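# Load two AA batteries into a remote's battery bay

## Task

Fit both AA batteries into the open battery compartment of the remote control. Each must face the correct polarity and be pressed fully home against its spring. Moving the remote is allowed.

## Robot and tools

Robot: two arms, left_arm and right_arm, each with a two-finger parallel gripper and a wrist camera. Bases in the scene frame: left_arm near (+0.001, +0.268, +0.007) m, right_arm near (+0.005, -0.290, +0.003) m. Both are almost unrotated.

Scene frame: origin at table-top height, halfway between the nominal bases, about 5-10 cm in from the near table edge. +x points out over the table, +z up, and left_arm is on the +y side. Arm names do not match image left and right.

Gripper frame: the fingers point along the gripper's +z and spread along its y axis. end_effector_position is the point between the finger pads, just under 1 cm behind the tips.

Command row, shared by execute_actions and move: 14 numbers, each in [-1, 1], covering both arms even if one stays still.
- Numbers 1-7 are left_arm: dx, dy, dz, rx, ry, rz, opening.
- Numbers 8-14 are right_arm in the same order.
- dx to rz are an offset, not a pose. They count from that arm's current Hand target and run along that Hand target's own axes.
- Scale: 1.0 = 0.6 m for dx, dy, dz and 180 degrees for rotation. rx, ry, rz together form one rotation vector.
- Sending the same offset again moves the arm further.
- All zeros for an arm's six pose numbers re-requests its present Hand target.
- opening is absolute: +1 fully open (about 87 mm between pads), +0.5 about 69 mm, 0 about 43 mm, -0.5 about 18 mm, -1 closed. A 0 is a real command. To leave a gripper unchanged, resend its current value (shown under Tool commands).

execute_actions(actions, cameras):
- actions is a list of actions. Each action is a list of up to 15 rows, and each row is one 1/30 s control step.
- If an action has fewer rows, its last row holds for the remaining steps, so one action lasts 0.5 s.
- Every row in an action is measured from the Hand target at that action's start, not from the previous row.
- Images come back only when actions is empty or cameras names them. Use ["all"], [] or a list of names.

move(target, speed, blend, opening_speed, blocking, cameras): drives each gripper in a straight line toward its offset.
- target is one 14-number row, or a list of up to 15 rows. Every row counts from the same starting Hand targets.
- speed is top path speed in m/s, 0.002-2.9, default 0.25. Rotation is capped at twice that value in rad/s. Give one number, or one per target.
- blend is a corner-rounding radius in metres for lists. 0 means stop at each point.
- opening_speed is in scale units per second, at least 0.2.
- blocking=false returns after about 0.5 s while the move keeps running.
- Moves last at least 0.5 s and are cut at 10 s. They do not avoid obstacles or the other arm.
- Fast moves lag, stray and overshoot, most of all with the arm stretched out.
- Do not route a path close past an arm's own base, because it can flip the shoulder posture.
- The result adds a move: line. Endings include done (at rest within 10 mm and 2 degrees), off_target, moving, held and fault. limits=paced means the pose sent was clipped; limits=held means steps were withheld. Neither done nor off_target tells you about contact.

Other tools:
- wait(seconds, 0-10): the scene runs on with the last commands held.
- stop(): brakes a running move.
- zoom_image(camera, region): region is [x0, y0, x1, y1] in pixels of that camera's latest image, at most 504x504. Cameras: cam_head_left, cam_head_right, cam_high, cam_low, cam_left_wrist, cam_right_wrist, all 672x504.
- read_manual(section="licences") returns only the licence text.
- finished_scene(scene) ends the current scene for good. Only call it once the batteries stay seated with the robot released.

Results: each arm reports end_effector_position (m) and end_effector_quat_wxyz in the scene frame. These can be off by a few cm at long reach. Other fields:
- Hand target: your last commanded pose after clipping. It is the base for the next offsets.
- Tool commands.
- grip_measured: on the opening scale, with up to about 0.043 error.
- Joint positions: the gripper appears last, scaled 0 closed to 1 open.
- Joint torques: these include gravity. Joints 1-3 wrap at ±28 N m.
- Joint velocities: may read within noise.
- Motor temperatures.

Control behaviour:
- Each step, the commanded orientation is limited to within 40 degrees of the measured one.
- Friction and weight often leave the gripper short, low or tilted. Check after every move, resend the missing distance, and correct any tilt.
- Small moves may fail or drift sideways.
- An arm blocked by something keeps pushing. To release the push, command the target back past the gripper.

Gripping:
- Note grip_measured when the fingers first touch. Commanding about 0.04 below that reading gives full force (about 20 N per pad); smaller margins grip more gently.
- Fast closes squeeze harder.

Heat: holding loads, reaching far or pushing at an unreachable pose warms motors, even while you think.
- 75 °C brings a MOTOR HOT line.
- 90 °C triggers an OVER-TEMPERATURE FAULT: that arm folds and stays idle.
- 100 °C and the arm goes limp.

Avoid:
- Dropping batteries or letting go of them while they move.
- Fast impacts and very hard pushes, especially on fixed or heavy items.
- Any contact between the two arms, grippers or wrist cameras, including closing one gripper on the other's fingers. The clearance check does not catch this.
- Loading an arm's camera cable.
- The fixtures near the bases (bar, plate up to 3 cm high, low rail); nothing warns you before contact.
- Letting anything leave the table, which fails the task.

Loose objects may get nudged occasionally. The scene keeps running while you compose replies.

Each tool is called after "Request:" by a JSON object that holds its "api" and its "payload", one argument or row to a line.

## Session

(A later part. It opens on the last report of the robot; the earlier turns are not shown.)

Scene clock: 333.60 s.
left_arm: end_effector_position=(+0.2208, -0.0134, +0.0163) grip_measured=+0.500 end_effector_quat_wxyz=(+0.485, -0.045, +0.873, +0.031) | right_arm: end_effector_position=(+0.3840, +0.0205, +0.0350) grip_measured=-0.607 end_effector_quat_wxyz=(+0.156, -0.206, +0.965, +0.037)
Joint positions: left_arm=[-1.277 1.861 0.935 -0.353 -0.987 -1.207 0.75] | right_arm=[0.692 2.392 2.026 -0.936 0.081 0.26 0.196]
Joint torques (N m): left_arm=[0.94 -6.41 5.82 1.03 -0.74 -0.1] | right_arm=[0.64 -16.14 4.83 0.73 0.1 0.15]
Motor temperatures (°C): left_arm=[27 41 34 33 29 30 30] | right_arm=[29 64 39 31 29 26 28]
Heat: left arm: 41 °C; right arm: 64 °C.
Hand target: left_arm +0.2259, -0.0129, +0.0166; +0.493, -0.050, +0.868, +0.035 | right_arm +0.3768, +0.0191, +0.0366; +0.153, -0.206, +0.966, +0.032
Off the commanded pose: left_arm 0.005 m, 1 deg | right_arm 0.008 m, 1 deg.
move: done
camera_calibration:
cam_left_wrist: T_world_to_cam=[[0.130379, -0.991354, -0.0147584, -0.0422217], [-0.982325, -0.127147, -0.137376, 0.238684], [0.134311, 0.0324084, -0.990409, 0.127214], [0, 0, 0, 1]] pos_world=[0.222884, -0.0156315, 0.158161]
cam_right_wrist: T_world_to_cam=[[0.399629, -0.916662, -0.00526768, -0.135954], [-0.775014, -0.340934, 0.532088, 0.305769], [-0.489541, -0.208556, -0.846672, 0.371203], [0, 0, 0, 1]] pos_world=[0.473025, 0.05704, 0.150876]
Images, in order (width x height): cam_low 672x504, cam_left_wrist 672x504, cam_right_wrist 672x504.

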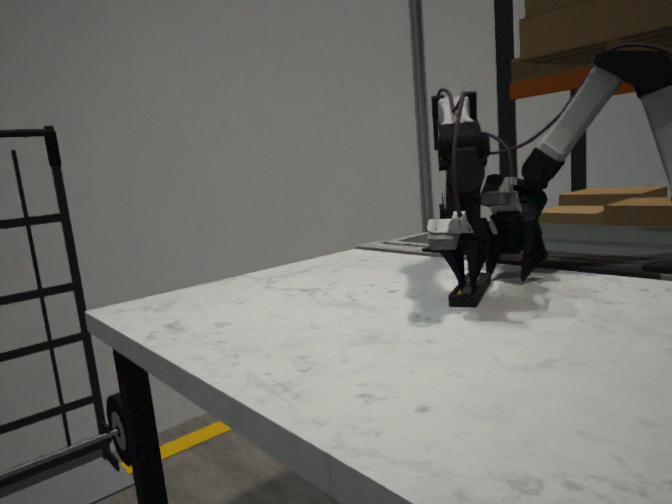

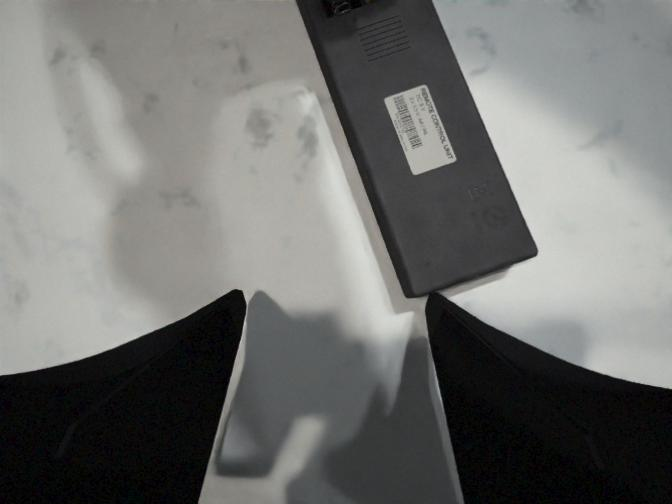

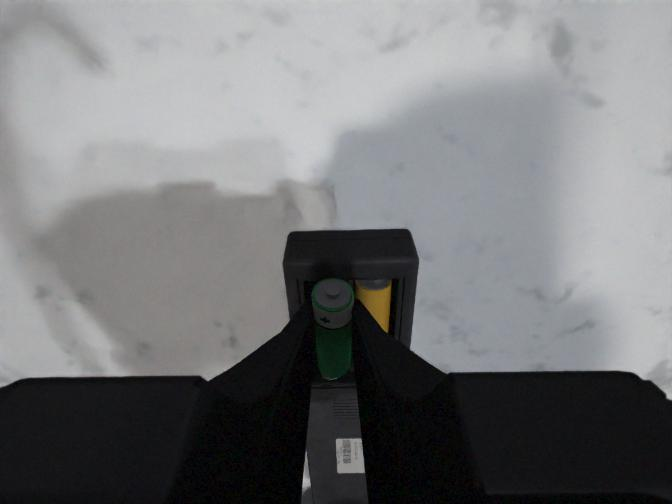

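Request:
{"api": "move", "payload": {
  "target": [
    [0,0,0,0,0,0,0.5,0.018,0.003,-0.006,0,0,0,-0.85],
    [0,0,0,0,0,0,0.5,0.022,0.003,0.008,0,0.07,0,-0.85]
  ],
  "speed": 0.05,
  "cameras": ["cam_right_wrist","cam_low"]
}}

Request:
{"api": "zoom_image", "payload": {
  "camera": "cam_right_wrist",
  "region": [200, 180, 450, 450]
}}

Request:
{"api": "zoom_image", "payload": {
  "camera": "cam_low",
  "region": [420, 230, 520, 310]
}}

Scene clock: 338.63 s.
left_arm: end_effector_position=(+0.2207, -0.0149, +0.0161) grip_measured=+0.500 end_effector_quat_wxyz=(+0.484, -0.046, +0.873, +0.027) | right_arm: end_effector_position=(+0.3801, +0.0198, +0.0350) grip_measured=-0.608 end_effector_quat_wxyz=(+0.087, -0.206, +0.975, +0.007)
Joint positions: left_arm=[-1.277 1.861 0.935 -0.347 -0.982 -1.207 0.75] | right_arm=[0.692 2.598 2.41 -1.264 0.071 0.27 0.196]
Joint torques (N m): left_arm=[0.94 -6.42 5.82 0.98 -0.77 -0.1] | right_arm=[-0.09 -12.75 8.88 -0.05 -0.37 0.04]
Motor temperatures (°C): left_arm=[27 41 34 33 29 30 30] | right_arm=[29 65 39 31 29 26 29]
Heat: left arm: 41 °C; right arm: 65 °C.
Hand target: left_arm +0.2259, -0.0129, +0.0165; +0.492, -0.050, +0.868, +0.034 | right_arm +0.3660, +0.0162, +0.0280; +0.046, -0.208, +0.977, +0.009
Off the commanded pose: left_arm 0.006 m, 1 deg | right_arm 0.016 m, 5 deg.
move: off_target (right_arm)
camera_calibration:
cam_right_wrist: T_world_to_cam=[[0.394514, -0.918539, 0.0253945, -0.134117], [-0.704534, -0.284625, 0.650092, 0.270477], [-0.589907, -0.274362, -0.759431, 0.405475], [0, 0, 0, 1]] pos_world=[0.482664, 0.0650393, 0.1355]
Images, in order (width x height): cam_low 672x504, cam_right_wrist 672x504.

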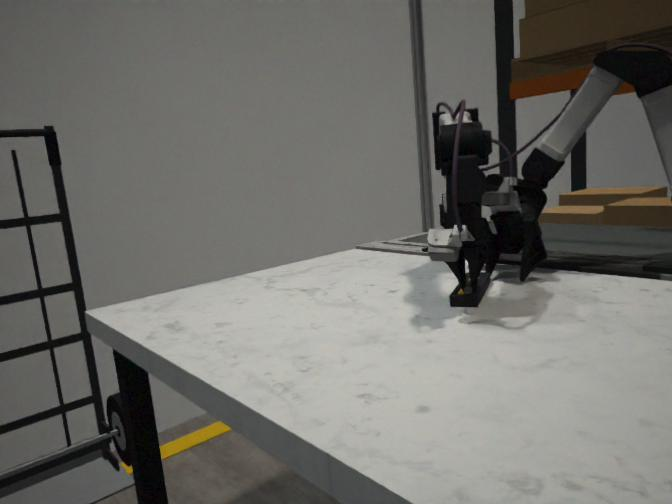

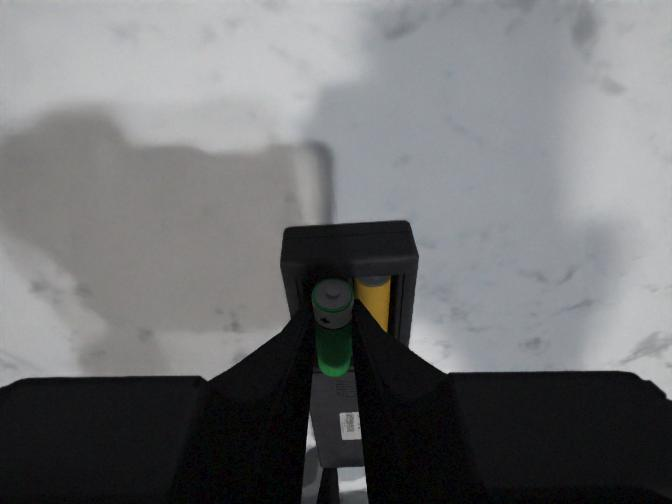

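Scaled by 1.867 from the camera's 672x504 image, which has a finer 960x720 frame.

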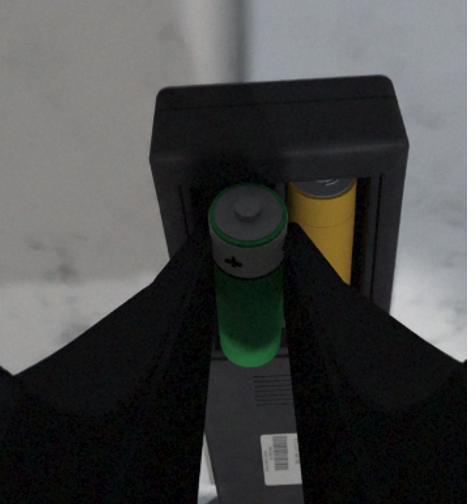

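Scaled by 5.040 from the camera's 672x504 image, which has a finer 960x720 frame.

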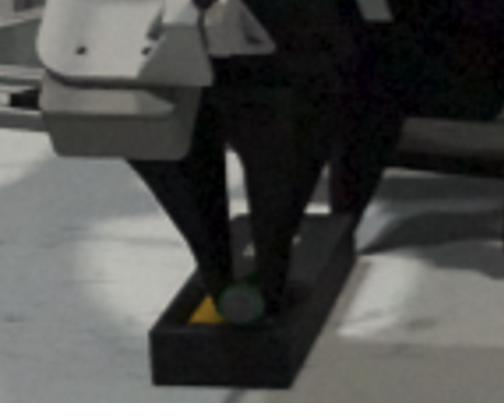

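Request:
{"api": "move", "payload": {
  "target": [
    [0,0,0,0,0,0,0.5,0,0,0.004,0,0,0,-0.45],
    [0,0,0,0,0,0,0.5,0.0,0,-0.08,0,-0.04,0,-0.45]
  ],
  "speed": 0.1,
  "cameras": ["cam_right_wrist","cam_low"]
}}

Request:
{"api": "zoom_image", "payload": {
  "camera": "cam_right_wrist",
  "region": [200, 130, 450, 400]
}}

Request:
{"api": "zoom_image", "payload": {
  "camera": "cam_low",
  "region": [420, 230, 520, 310]
}}

Scene clock: 341.63 s.
left_arm: end_effector_position=(+0.2208, -0.0148, +0.0162) grip_measured=+0.500 end_effector_quat_wxyz=(+0.484, -0.046, +0.873, +0.028) | right_arm: end_effector_position=(+0.3609, +0.0103, +0.0628) grip_measured=-0.450 end_effector_quat_wxyz=(+0.088, -0.208, +0.974, +0.016)
Joint positions: left_arm=[-1.277 1.861 0.935 -0.347 -0.983 -1.207 0.75] | right_arm=[0.697 2.456 2.26 -1.248 0.057 0.271 0.275]
Joint torques (N m): left_arm=[0.95 -6.41 5.81 0.98 -0.77 -0.1] | right_arm=[0.44 -17.94 5.74 0.69 0.08 0.12]
Motor temperatures (°C): left_arm=[27 41 34 33 29 30 30] | right_arm=[29 65 39 31 29 26 28]
Heat: left arm: 41 °C; right arm: 65 °C.
Hand target: left_arm +0.2258, -0.0129, +0.0165; +0.492, -0.050, +0.868, +0.034 | right_arm +0.3618, +0.0144, +0.0757; +0.107, -0.207, +0.972, +0.022
Off the commanded pose: left_arm 0.005 m, 1 deg | right_arm 0.014 m, 2 deg.
move: off_target (right_arm)
camera_calibration:
cam_right_wrist: T_world_to_cam=[[0.400251, -0.916354, 0.00973108, -0.137111], [-0.70099, -0.299309, 0.647323, 0.23534], [-0.590264, -0.265913, -0.762154, 0.412908], [0, 0, 0, 1]] pos_world=[0.463574, 0.0545952, 0.163693]
Images, in order (width x height): cam_low 672x504, cam_right_wrist 672x504.

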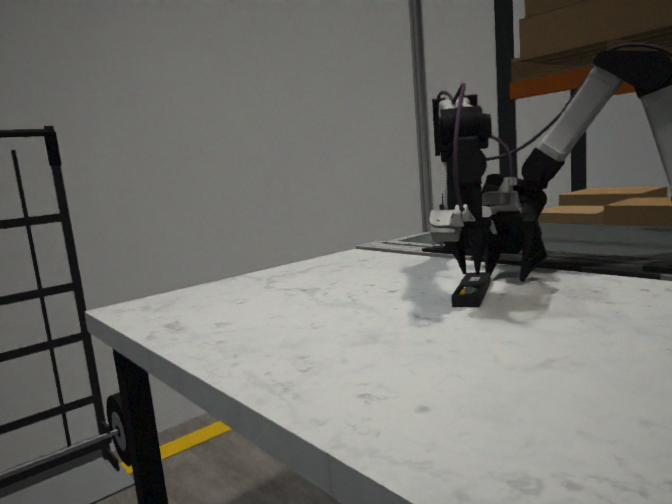

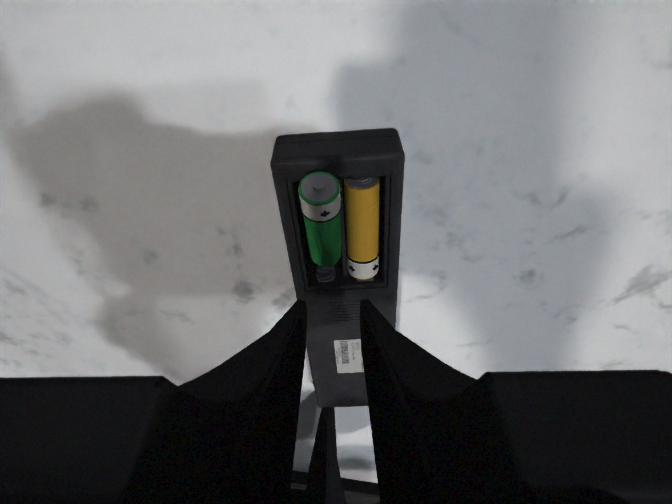

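Scaled by 1.867 from the camera's 672x504 image, which has a finer 960x720 frame.

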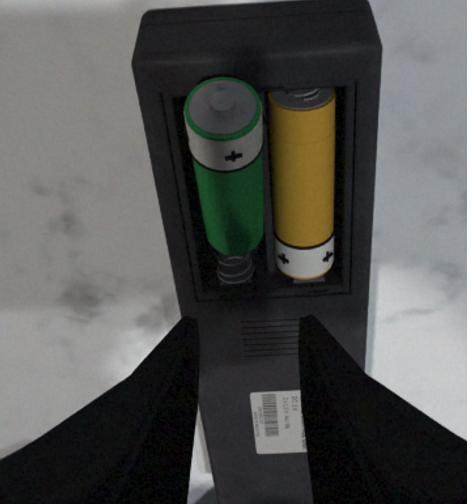

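Scaled by 5.040 from the camera's 672x504 image, which has a finer 960x720 frame.

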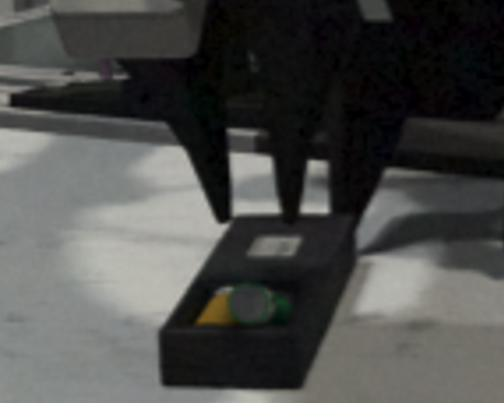

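Request:
{"api": "move", "payload": {
  "target": [
    [0,0,0,0,0,0,0.5,-0.038,0.0055,0.0,0,0.03,0,-1],
    [0,0,0,0,0,0,0.5,-0.037,0.0055,0.02,0,0.03,0,-1]
  ],
  "speed": 0.1,
  "cameras": ["cam_right_wrist"]
}}

Request:
{"api": "zoom_image", "payload": {
  "camera": "cam_right_wrist",
  "region": [200, 130, 450, 400]
}}

Scene clock: 344.57 s.
left_arm: end_effector_position=(+0.2208, -0.0148, +0.0162) grip_measured=+0.500 end_effector_quat_wxyz=(+0.484, -0.046, +0.873, +0.028) | right_arm: end_effector_position=(+0.3770, +0.0225, +0.0656) grip_measured=-1.000 end_effector_quat_wxyz=(+0.075, -0.208, +0.975, +0.010)
Joint positions: left_arm=[-1.277 1.861 0.935 -0.347 -0.983 -1.207 0.75] | right_arm=[0.695 2.752 2.834 -1.554 0.056 0.272 0]
Joint torques (N m): left_arm=[0.94 -6.42 5.82 0.98 -0.76 -0.1] | right_arm=[-0.66 -14.71 9.73 0.53 -0.15 -0.03]
Motor temperatures (°C): left_arm=[27 41 34 33 29 30 30] | right_arm=[29 65 39 31 29 26 28]
Heat: left arm: 41 °C; right arm: 65 °C.
Hand target: left_arm +0.2258, -0.0129, +0.0165; +0.492, -0.050, +0.868, +0.034 | right_arm +0.3827, +0.0272, +0.0689; +0.062, -0.208, +0.976, +0.012
Off the commanded pose: left_arm 0.005 m, 1 deg | right_arm 0.008 m, 2 deg.
elbow stopped short (right arm): the move would have taken joint 3 (elbow) straighter than the controller allows.
move: done
camera_calibration:
cam_right_wrist: T_world_to_cam=[[0.398211, -0.917141, 0.0167179, -0.132016], [-0.687312, -0.286254, 0.667578, 0.2416], [-0.607478, -0.277328, -0.744352, 0.433308], [0, 0, 0, 1]] pos_world=[0.48185, 0.06825, 0.163454]
Images, in order (width x height): cam_right_wrist 672x504.

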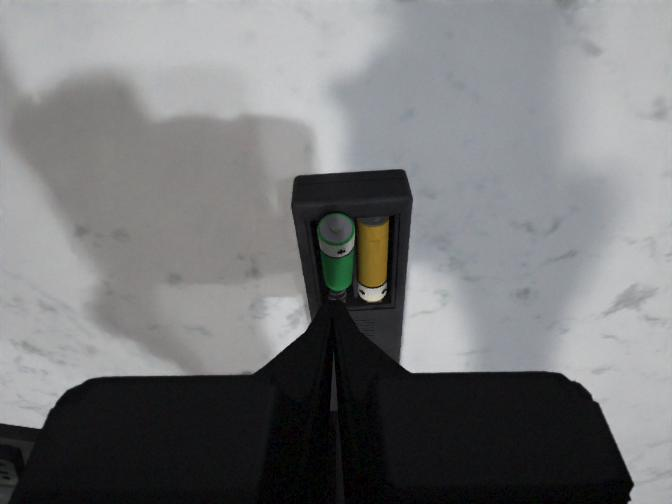

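Scaled by 1.867 from the camera's 672x504 image, which has a finer 960x720 frame.

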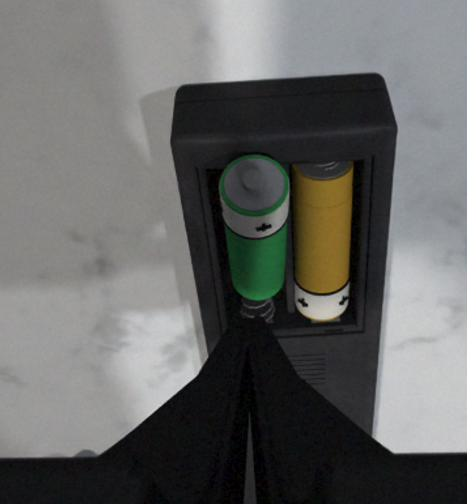

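Request:
{"api": "move", "payload": {
  "target": [
    [0,0,0,0,0,0,0.5,-0.003,-0.002,0.04,0,-0.02,0,-1],
    [0,0,0,0,0,0,0.5,0.003,-0.002,0.095,0,-0.02,0,-1],
    [0,0,0,0,0,0,0.5,0.028,-0.002,0.095,0,-0.02,0,-1]
  ],
  "speed": 0.06,
  "cameras": ["cam_right_wrist","cam_low"]
}}

Request:
{"api": "zoom_image", "payload": {
  "camera": "cam_right_wrist",
  "region": [200, 180, 450, 450]
}}

Request:
{"api": "zoom_image", "payload": {
  "camera": "cam_low",
  "region": [420, 230, 520, 310]
}}

Scene clock: 348.23 s.
left_arm: end_effector_position=(+0.2214, -0.0143, +0.0169) grip_measured=+0.500 end_effector_quat_wxyz=(+0.487, -0.047, +0.872, +0.029) | right_arm: end_effector_position=(+0.3804, +0.0269, +0.0350) grip_measured=-1.000 end_effector_quat_wxyz=(+0.112, -0.207, +0.971, +0.034)
Joint positions: left_arm=[-1.277 1.861 0.935 -0.347 -0.989 -1.207 0.75] | right_arm=[0.694 2.511 2.247 -1.12 0.047 0.27 0]
Joint torques (N m): left_arm=[0.95 -6.41 5.81 0.98 -0.71 -0.1] | right_arm=[0.05 -12.16 3.06 0.85 0.06 0.1]
Motor temperatures (°C): left_arm=[27 41 34 33 29 30 30] | right_arm=[29 66 39 31 29 26 28]
Heat: left arm: 41 °C; right arm: 66 °C.
Hand target: left_arm +0.2259, -0.0129, +0.0165; +0.492, -0.050, +0.868, +0.035 | right_arm +0.3744, +0.0223, +0.0103; +0.092, -0.207, +0.974, +0.019
Off the commanded pose: left_arm 0.005 m, 1 deg | right_arm 0.026 m, 3 deg.
move: off_target (right_arm)
camera_calibration:
cam_right_wrist: T_world_to_cam=[[0.400194, -0.916291, -0.0159836, -0.128486], [-0.726013, -0.327636, 0.604616, 0.28364], [-0.559241, -0.230359, -0.796357, 0.396052], [0, 0, 0, 1]] pos_world=[0.478834, 0.0664347, 0.141852]
Images, in order (width x height): cam_low 672x504, cam_right_wrist 672x504.

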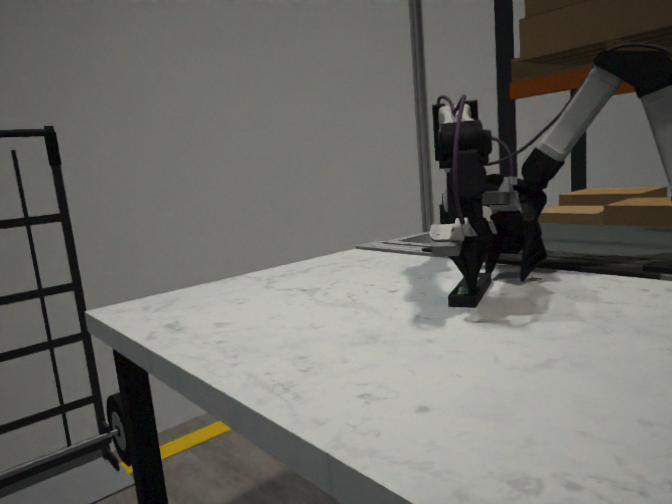

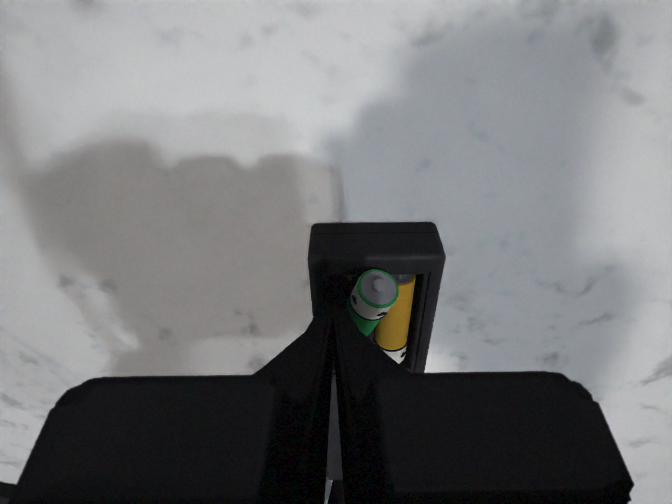

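Scaled by 1.867 from the camera's 672x504 image, which has a finer 960x720 frame.

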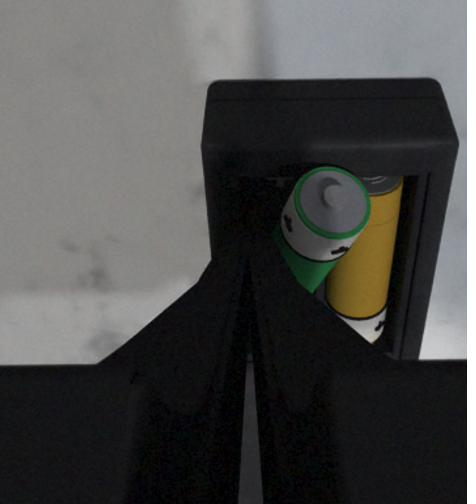

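Scaled by 5.040 from the camera's 672x504 image, which has a finer 960x720 frame.

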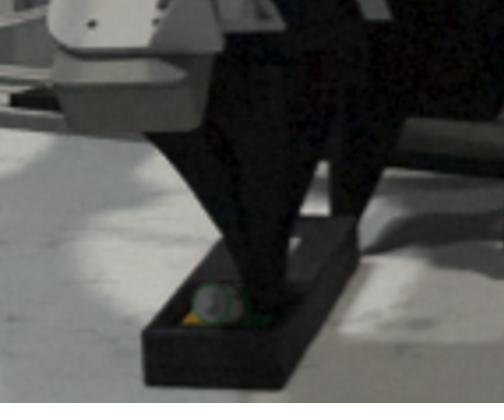

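Request:
{"api": "move", "payload": {
  "target": [
    [0,0,0,0,0,0,0.5,-0.01,0,-0.04,0,0,0,-1],
    [0,0,0,0,0,0,0.5,0.0,0,-0.11,0,0,0,-1]
  ],
  "speed": 0.1,
  "cameras": ["cam_right_wrist","cam_low"]
}}

Request:
{"api": "zoom_image", "payload": {
  "camera": "cam_right_wrist",
  "region": [200, 130, 450, 400]
}}

Request:
{"api": "zoom_image", "payload": {
  "camera": "cam_low",
  "region": [420, 230, 520, 310]
}}

Scene clock: 351.57 s.
left_arm: end_effector_position=(+0.2214, -0.0143, +0.0169) grip_measured=+0.500 end_effector_quat_wxyz=(+0.487, -0.047, +0.872, +0.029) | right_arm: end_effector_position=(+0.3572, +0.0079, +0.0461) grip_measured=-1.000 end_effector_quat_wxyz=(+0.056, -0.208, +0.976, +0.005)
Joint positions: left_arm=[-1.277 1.861 0.935 -0.347 -0.989 -1.207 0.75] | right_arm=[0.695 2.527 2.32 -1.304 0.047 0.273 0]
Joint torques (N m): left_arm=[0.94 -6.41 5.81 0.98 -0.7 -0.1] | right_arm=[0.62 -19.22 10.22 0.4 0.1 0.11]
Motor temperatures (°C): left_arm=[27 41 34 33 29 30 30] | right_arm=[29 67 39 31 29 26 28]
Heat: left arm: 41 °C; right arm: 67 °C.
Hand target: left_arm +0.2258, -0.0129, +0.0165; +0.492, -0.050, +0.868, +0.034 | right_arm +0.3631, +0.0174, +0.0751; +0.092, -0.207, +0.974, +0.019
Off the commanded pose: left_arm 0.005 m, 1 deg | right_arm 0.031 m, 4 deg.
move: off_target (right_arm)
camera_calibration:
cam_right_wrist: T_world_to_cam=[[0.398511, -0.916969, 0.0188972, -0.137466], [-0.663575, -0.274041, 0.69611, 0.22684], [-0.633133, -0.289948, -0.717686, 0.410755], [0, 0, 0, 1]] pos_world=[0.46537, 0.0552094, 0.139486]
Images, in order (width x height): cam_low 672x504, cam_right_wrist 672x504.

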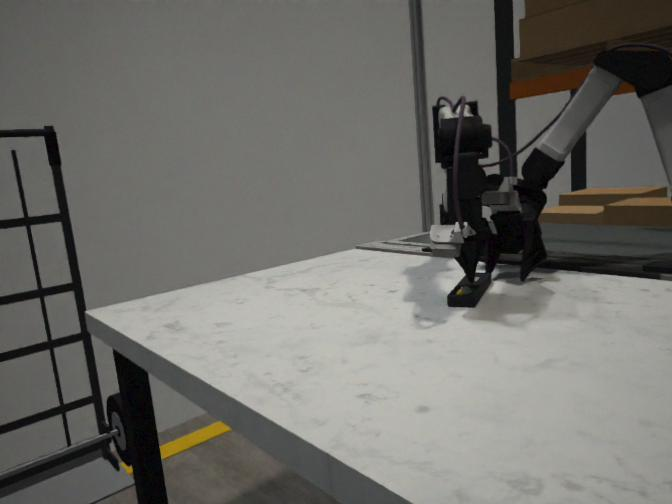

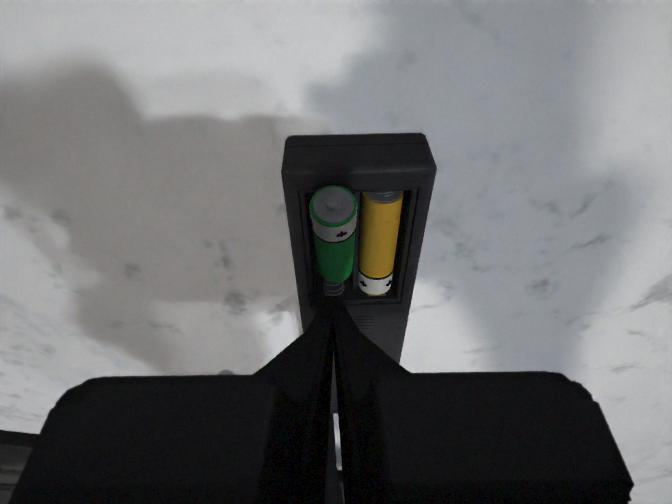

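Scaled by 1.867 from the camera's 672x504 image, which has a finer 960x720 frame.

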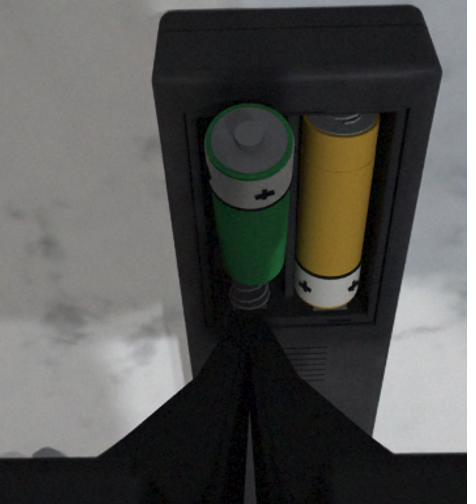

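Scaled by 5.040 from the camera's 672x504 image, which has a finer 960x720 frame.

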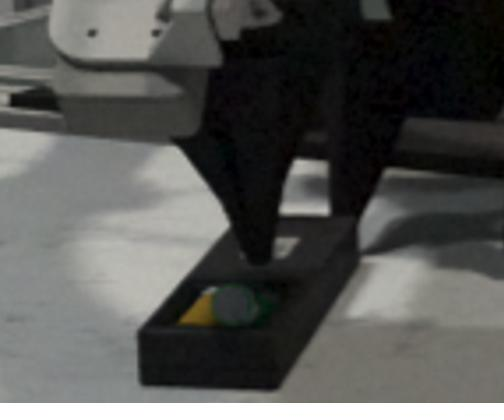

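Request:
{"api": "move", "payload": {
  "target": [
    [0,0,0,0,0,0,0.5,-0.0045,0,-0.0245,0,0,0,-1],
    [0,0,0,0,0,0,0.5,-0.035,-0.0128,-0.0105,0,0,0,-1]
  ],
  "speed": 0.1,
  "cameras": ["cam_right_wrist"]
}}

Request:
{"api": "zoom_image", "payload": {
  "camera": "cam_right_wrist",
  "region": [200, 130, 450, 400]
}}

Scene clock: 355.47 s.
left_arm: end_effector_position=(+0.2214, -0.0143, +0.0169) grip_measured=+0.500 end_effector_quat_wxyz=(+0.487, -0.047, +0.872, +0.029) | right_arm: end_effector_position=(+0.3773, +0.0196, +0.0832) grip_measured=-1.000 end_effector_quat_wxyz=(+0.085, -0.208, +0.974, +0.019)
Joint positions: left_arm=[-1.277 1.861 0.935 -0.347 -0.989 -1.207 0.75] | right_arm=[0.688 2.694 2.792 -1.543 0.047 0.263 0]
Joint torques (N m): left_arm=[0.94 -6.41 5.81 0.97 -0.7 -0.1] | right_arm=[-0.81 -14.2 9.81 0.5 0.08 -0.05]
Motor temperatures (°C): left_arm=[27 41 34 33 29 30 30] | right_arm=[29 68 40 31 29 26 28]
Heat: left arm: 41 °C; right arm: 68 °C.
Hand target: left_arm +0.2258, -0.0129, +0.0165; +0.492, -0.050, +0.868, +0.034 | right_arm +0.3840, +0.0182, +0.0851; +0.092, -0.207, +0.974, +0.019
Off the commanded pose: left_arm 0.005 m, 1 deg | right_arm 0.007 m, 1 deg.
move: done
camera_calibration:
cam_right_wrist: T_world_to_cam=[[0.400882, -0.916127, 0.00205286, -0.134938], [-0.6967, -0.303408, 0.65004, 0.234527], [-0.594897, -0.26202, -0.759897, 0.442105], [0, 0, 0, 1]] pos_world=[0.480497, 0.0633769, 0.183779]
Images, in order (width x height): cam_right_wrist 672x504.

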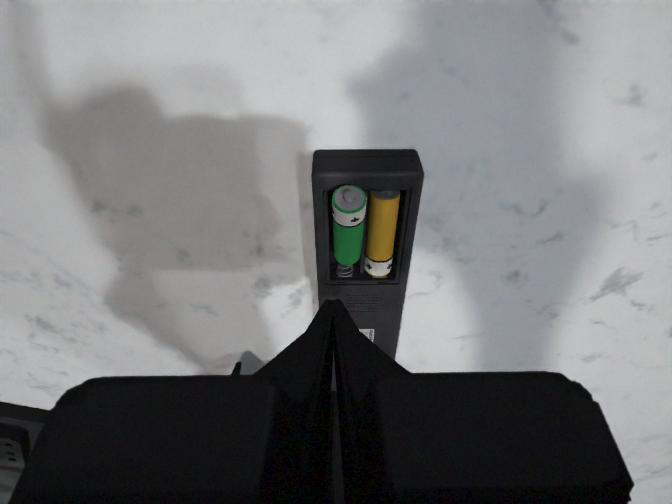

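Scaled by 1.867 from the camera's 672x504 image, which has a finer 960x720 frame.

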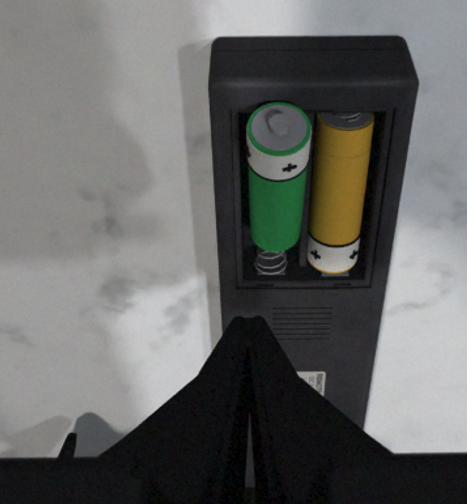

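Request:
{"api": "move", "payload": {
  "target": [
    [0,0,0,0,0,0,0.5,0.003,-0.0108,0.0,0,0,0,-1],
    [0,0,0,0,0,0,0.5,0.006,-0.0108,0.055,0,0,0,-1]
  ],
  "speed": 0.1,
  "cameras": ["cam_right_wrist"]
}}

Request:
{"api": "zoom_image", "payload": {
  "camera": "cam_right_wrist",
  "region": [200, 130, 450, 400]
}}

Scene clock: 358.47 s.
left_arm: end_effector_position=(+0.2215, -0.0143, +0.0170) grip_measured=+0.500 end_effector_quat_wxyz=(+0.487, -0.047, +0.872, +0.029) | right_arm: end_effector_position=(+0.3773, +0.0113, +0.0392) grip_measured=-1.000 end_effector_quat_wxyz=(+0.061, -0.210, +0.976, +0.007)
Joint positions: left_arm=[-1.277 1.861 0.935 -0.347 -0.99 -1.207 0.75] | right_arm=[0.674 2.641 2.507 -1.364 0.045 0.249 0]
Joint torques (N m): left_arm=[0.9 -6.41 5.82 0.98 -0.7 -0.1] | right_arm=[-0.77 -18.99 5.2 0.86 0.05 -0.01]
Motor temperatures (°C): left_arm=[27 41 34 33 29 30 30] | right_arm=[29 69 39 31 29 26 28]
Heat: left arm: 41 °C; right arm: 69 °C.
Hand target: left_arm +0.2259, -0.0129, +0.0166; +0.493, -0.050, +0.868, +0.035 | right_arm +0.3891, +0.0134, +0.0521; +0.092, -0.207, +0.974, +0.019
Off the commanded pose: left_arm 0.005 m, 1 deg | right_arm 0.018 m, 4 deg.
move: off_target (right_arm)
camera_calibration:
cam_right_wrist: T_world_to_cam=[[0.401941, -0.915534, 0.0155217, -0.143321], [-0.668049, -0.281612, 0.688771, 0.248148], [-0.626222, -0.287215, -0.724813, 0.417202], [0, 0, 0, 1]] pos_world=[0.484643, 0.058493, 0.133701]
Images, in order (width x height): cam_right_wrist 672x504.

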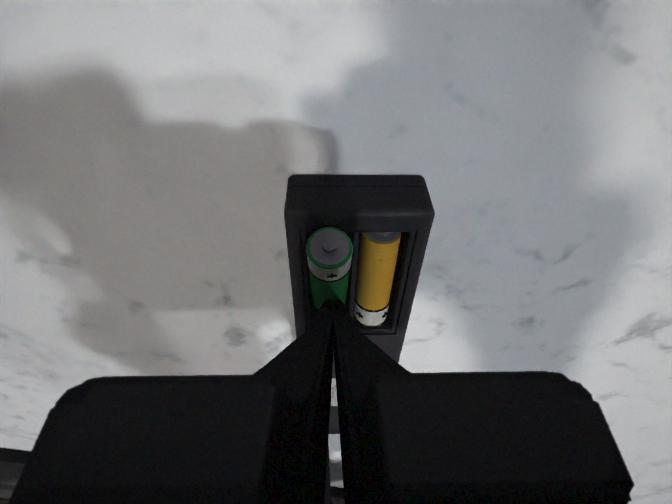

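Scaled by 1.867 from the camera's 672x504 image, which has a finer 960x720 frame.

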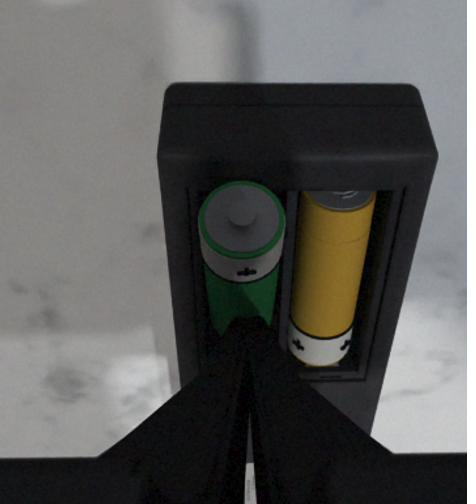

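Request:
{"api": "move", "payload": {
  "target": [
    [0,0,0,0,0,0,0.5,-0.012,0.002,-0.012,0,0,0,-1],
    [0,0,0,0,0,0,0.5,-0.008,0.002,0.015,0,0,0,-1]
  ],
  "speed": 0.08,
  "cameras": ["cam_right_wrist"]
}}

Request:
{"api": "zoom_image", "payload": {
  "camera": "cam_right_wrist",
  "region": [200, 130, 450, 400]
}}

Scene clock: 362.47 s.
left_arm: end_effector_position=(+0.2219, -0.0140, +0.0170) grip_measured=+0.500 end_effector_quat_wxyz=(+0.487, -0.048, +0.872, +0.029) | right_arm: end_effector_position=(+0.3848, +0.0169, +0.0424) grip_measured=-1.000 end_effector_quat_wxyz=(+0.073, -0.209, +0.975, +0.014)
Joint positions: left_arm=[-1.276 1.861 0.935 -0.347 -0.99 -1.207 0.75] | right_arm=[0.674 2.672 2.581 -1.379 0.044 0.248 0]
Joint torques (N m): left_arm=[0.79 -6.41 5.82 0.98 -0.7 -0.1] | right_arm=[-0.87 -16.96 4.81 0.9 0.05 -0.01]
Motor temperatures (°C): left_arm=[27 41 34 33 29 30 30] | right_arm=[29 70 39 31 29 26 28]
Heat: left arm: 41 °C; right arm: 70 °C.
Hand target: left_arm +0.2258, -0.0129, +0.0166; +0.493, -0.050, +0.868, +0.034 | right_arm +0.3945, +0.0170, +0.0442; +0.092, -0.207, +0.974, +0.019
Off the commanded pose: left_arm 0.004 m, 1 deg | right_arm 0.010 m, 2 deg.
move: done
camera_calibration:
cam_right_wrist: T_world_to_cam=[[0.401656, -0.915755, 0.00805566, -0.140887], [-0.682654, -0.293529, 0.669196, 0.259062], [-0.610456, -0.274286, -0.743042, 0.420394], [0, 0, 0, 1]] pos_world=[0.490069, 0.0623327, 0.140142]
Images, in order (width x height): cam_right_wrist 672x504.

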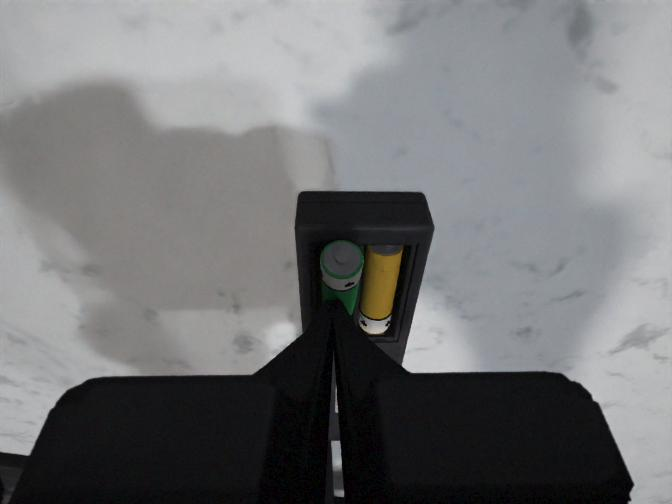

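Scaled by 1.867 from the camera's 672x504 image, which has a finer 960x720 frame.

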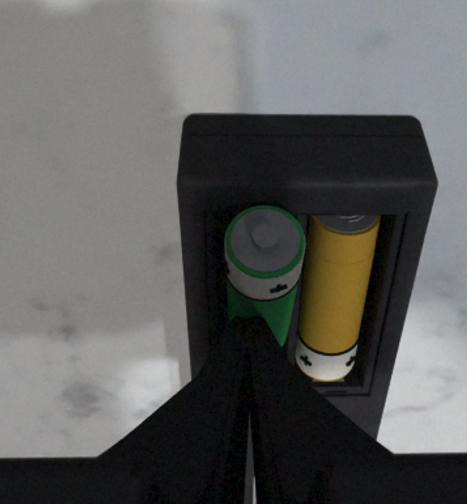

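Request:
{"api": "move", "payload": {
  "target": [
    [0,0,0,0,0,0,0.5,-0.013,-0.007,-0.008,0,0,0,-1],
    [0,0,0,0,0,0,0.5,-0.007,-0.007,0.02,0,0,0,-1],
    [0,0,0,0,0,0,0.5,-0.002,-0.007,0.065,0,0,0,-1]
  ],
  "speed": 0.08,
  "cameras": ["cam_right_wrist","cam_low"]
}}

Request:
{"api": "zoom_image", "payload": {
  "camera": "cam_right_wrist",
  "region": [200, 180, 450, 450]
}}

Request:
{"api": "zoom_image", "payload": {
  "camera": "cam_low",
  "region": [420, 230, 520, 310]
}}

Scene clock: 366.30 s.
left_arm: end_effector_position=(+0.2219, -0.0140, +0.0170) grip_measured=+0.500 end_effector_quat_wxyz=(+0.487, -0.048, +0.872, +0.029) | right_arm: end_effector_position=(+0.3943, +0.0140, +0.0306) grip_measured=-1.000 end_effector_quat_wxyz=(+0.086, -0.208, +0.974, +0.018)
Joint positions: left_arm=[-1.276 1.861 0.935 -0.347 -0.99 -1.207 0.75] | right_arm=[0.658 2.643 2.478 -1.278 0.045 0.234 0]
Joint torques (N m): left_arm=[0.77 -6.41 5.82 0.98 -0.7 -0.1] | right_arm=[-0.49 -12.59 3.38 1.28 0.02 -0.03]
Motor temperatures (°C): left_arm=[27 41 34 33 29 30 30] | right_arm=[29 70 39 32 29 26 28]
Heat: left arm: 41 °C; right arm: 70 °C.
Hand target: left_arm +0.2258, -0.0129, +0.0166; +0.493, -0.050, +0.868, +0.034 | right_arm +0.4040, +0.0165, +0.0062; +0.092, -0.207, +0.974, +0.019
Off the commanded pose: left_arm 0.004 m, 1 deg | right_arm 0.027 m, 1 deg.
move: off_target (right_arm)
camera_calibration:
cam_right_wrist: T_world_to_cam=[[0.400111, -0.916459, 0.00370524, -0.146586], [-0.697566, -0.301919, 0.649805, 0.279172], [-0.594401, -0.262579, -0.760092, 0.410668], [0, 0, 0, 1]] pos_world=[0.497493, 0.0577801, 0.131282]
Images, in order (width x height): cam_low 672x504, cam_right_wrist 672x504.

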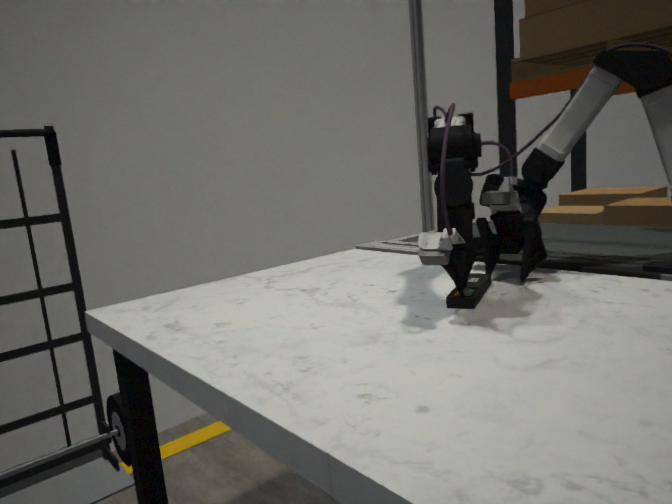

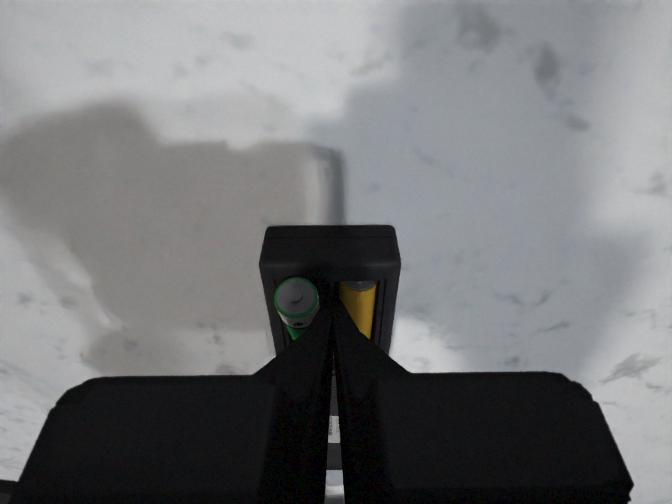

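Scaled by 1.867 from the camera's 672x504 image, which has a finer 960x720 frame.

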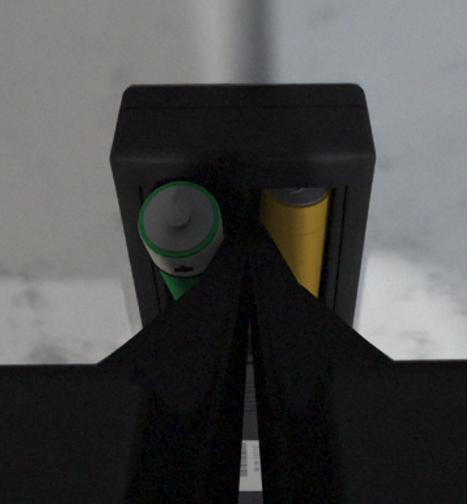

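Scaled by 5.040 from the camera's 672x504 image, which has a finer 960x720 frame.

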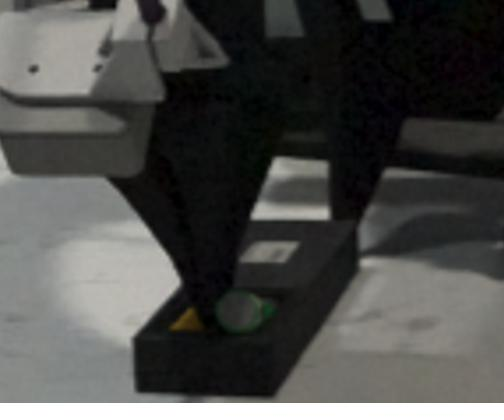

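Request:
{"api": "move", "payload": {
  "target": [
    [0,0,0,0,0,0,0.5,-0.015,0,-0.082,0,0,0,-1],
    [0,0,0,0,0,0,0.5,-0.002,0.006,-0.084,0,0,0,-0.75],
    [0,0,0,0,0,0,0.5,0.003,0.006,-0.06,0,0,0,-0.75]
  ],
  "speed": 0.1,
  "cameras": ["cam_right_wrist"]
}}

Request:
{"api": "zoom_image", "payload": {
  "camera": "cam_right_wrist",
  "region": [200, 130, 450, 400]
}}

Scene clock: 372.27 s.
left_arm: end_effector_position=(+0.2219, -0.0140, +0.0170) grip_measured=+0.500 end_effector_quat_wxyz=(+0.487, -0.048, +0.872, +0.029) | right_arm: end_effector_position=(+0.3916, +0.0111, +0.0354) grip_measured=-0.750 end_effector_quat_wxyz=(+0.075, -0.208, +0.975, +0.011)
Joint positions: left_arm=[-1.276 1.861 0.935 -0.347 -0.99 -1.207 0.75] | right_arm=[0.658 2.673 2.554 -1.35 0.049 0.234 0.125]
Joint torques (N m): left_arm=[0.79 -6.41 5.82 0.98 -0.7 -0.1] | right_arm=[0.16 -17.81 4.81 0.8 0.05 0.08]
Motor temperatures (°C): left_arm=[27 41 34 33 29 30 30] | right_arm=[29 71 39 32 29 26 28]
Heat: left arm: 41 °C; right arm: 71 °C.
Hand target: left_arm +0.2258, -0.0130, +0.0165; +0.492, -0.050, +0.868, +0.034 | right_arm +0.3947, +0.0164, +0.0411; +0.092, -0.207, +0.974, +0.019
Off the commanded pose: left_arm 0.004 m, 1 deg | right_arm 0.008 m, 2 deg.
elbow stopped short (right arm): the move would have taken joint 3 (elbow) straighter than the controller allows.
move: done; target 2's new opening was sent with right_arm's hand 0.023 m and 4 deg from that target
camera_calibration:
cam_right_wrist: T_world_to_cam=[[0.399505, -0.916638, 0.0130204, -0.148193], [-0.686235, -0.289609, 0.667239, 0.268179], [-0.607846, -0.275501, -0.74473, 0.416743], [0, 0, 0, 1]] pos_world=[0.496554, 0.0566403, 0.133351]
Images, in order (width x height): cam_right_wrist 672x504.

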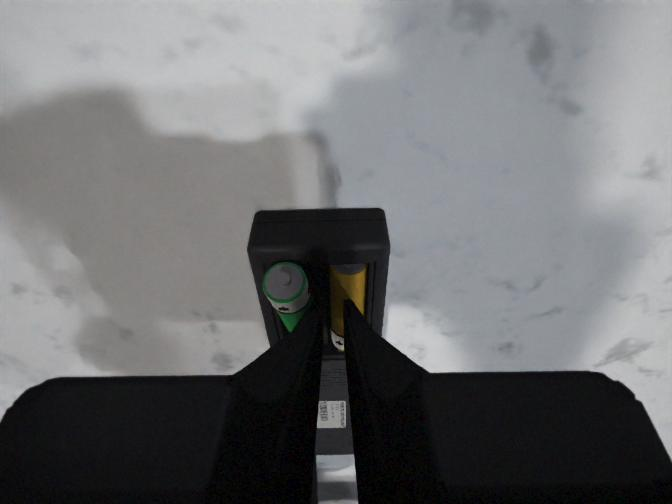

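Scaled by 1.867 from the camera's 672x504 image, which has a finer 960x720 frame.

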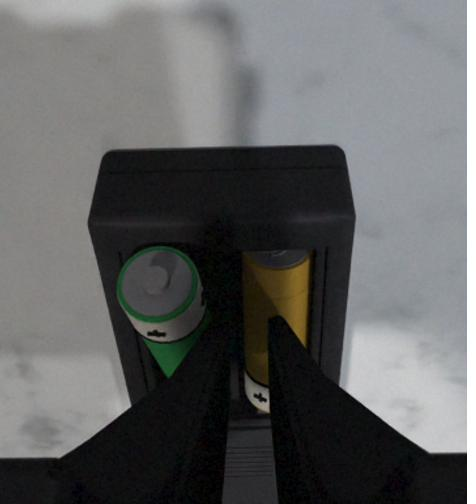

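Request:
{"api": "move", "payload": {
  "target": [
    [0,0,0,0,0,0,0.5,-0.005,0,-0.05,0,0,0,-0.75],
    [0,0,0,0,0,0,0.5,0.0,0.016,-0.06,0,0,0,-0.75]
  ],
  "speed": 0.1,
  "cameras": ["cam_right_wrist","cam_left_wrist"]
}}

Request:
{"api": "zoom_image", "payload": {
  "camera": "cam_right_wrist",
  "region": [200, 130, 450, 400]
}}

Scene clock: 375.43 s.
left_arm: end_effector_position=(+0.2219, -0.0140, +0.0170) grip_measured=+0.500 end_effector_quat_wxyz=(+0.487, -0.048, +0.872, +0.029) | right_arm: end_effector_position=(+0.3823, +0.0181, +0.0741) grip_measured=-0.750 end_effector_quat_wxyz=(+0.085, -0.209, +0.974, +0.017)
Joint positions: left_arm=[-1.276 1.861 0.935 -0.347 -0.99 -1.207 0.75] | right_arm=[0.68 2.699 2.763 -1.512 0.049 0.253 0.125]
Joint torques (N m): left_arm=[0.79 -6.41 5.82 0.97 -0.7 -0.1] | right_arm=[0.24 -14.28 9.76 0.48 0.03 0.16]
Motor temperatures (°C): left_arm=[27 41 34 33 29 30 30] | right_arm=[29 71 39 32 29 26 28]
Heat: left arm: 41 °C; right arm: 71 °C.
Hand target: left_arm +0.2258, -0.0130, +0.0165; +0.492, -0.050, +0.868, +0.034 | right_arm +0.3846, +0.0226, +0.0764; +0.092, -0.207, +0.974, +0.019
Off the commanded pose: left_arm 0.004 m, 1 deg | right_arm 0.005 m, 1 deg.
move: done
camera_calibration:
cam_left_wrist: T_world_to_cam=[[0.132845, -0.991093, -0.00929758, -0.043511], [-0.981367, -0.130216, -0.141289, 0.239659], [0.13882, 0.0278939, -0.989925, 0.126584], [0, 0, 0, 1]] pos_world=[0.223401, -0.0154469, 0.158765]
cam_right_wrist: T_world_to_cam=[[0.401927, -0.915656, 0.00538071, -0.138944], [-0.69611, -0.301729, 0.651452, 0.243121], [-0.594882, -0.265582, -0.758671, 0.437757], [0, 0, 0, 1]] pos_world=[0.485498, 0.0623922, 0.17448]
Images, in order (width x height): cam_left_wrist 672x504, cam_right_wrist 672x504.

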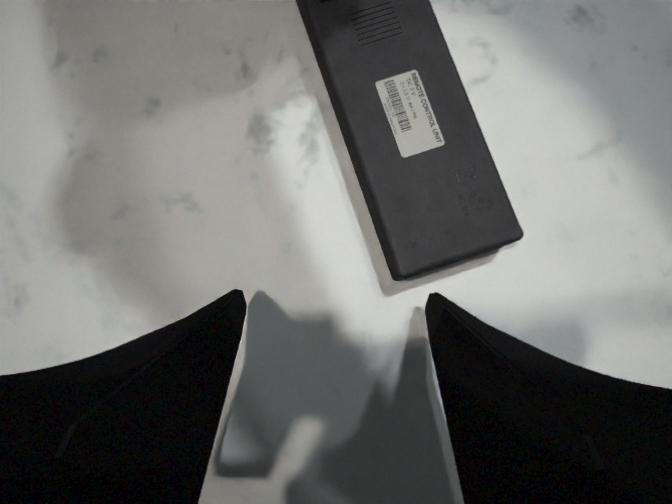

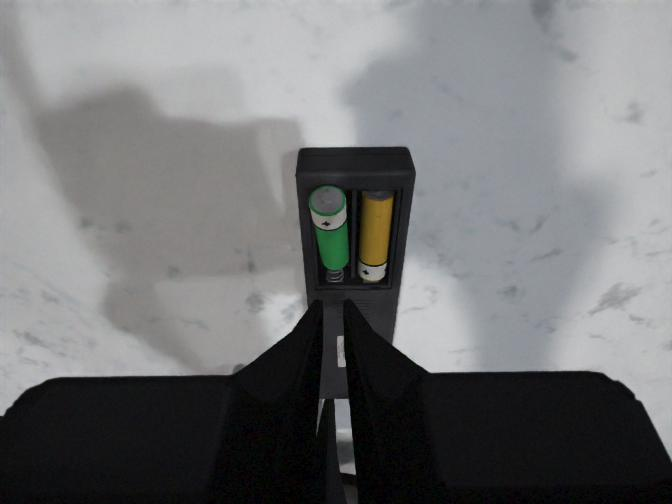

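Scaled by 1.867 from the camera's 672x504 image, which has a finer 960x720 frame.

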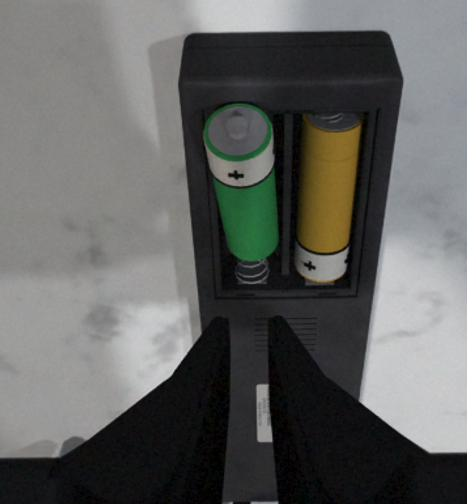

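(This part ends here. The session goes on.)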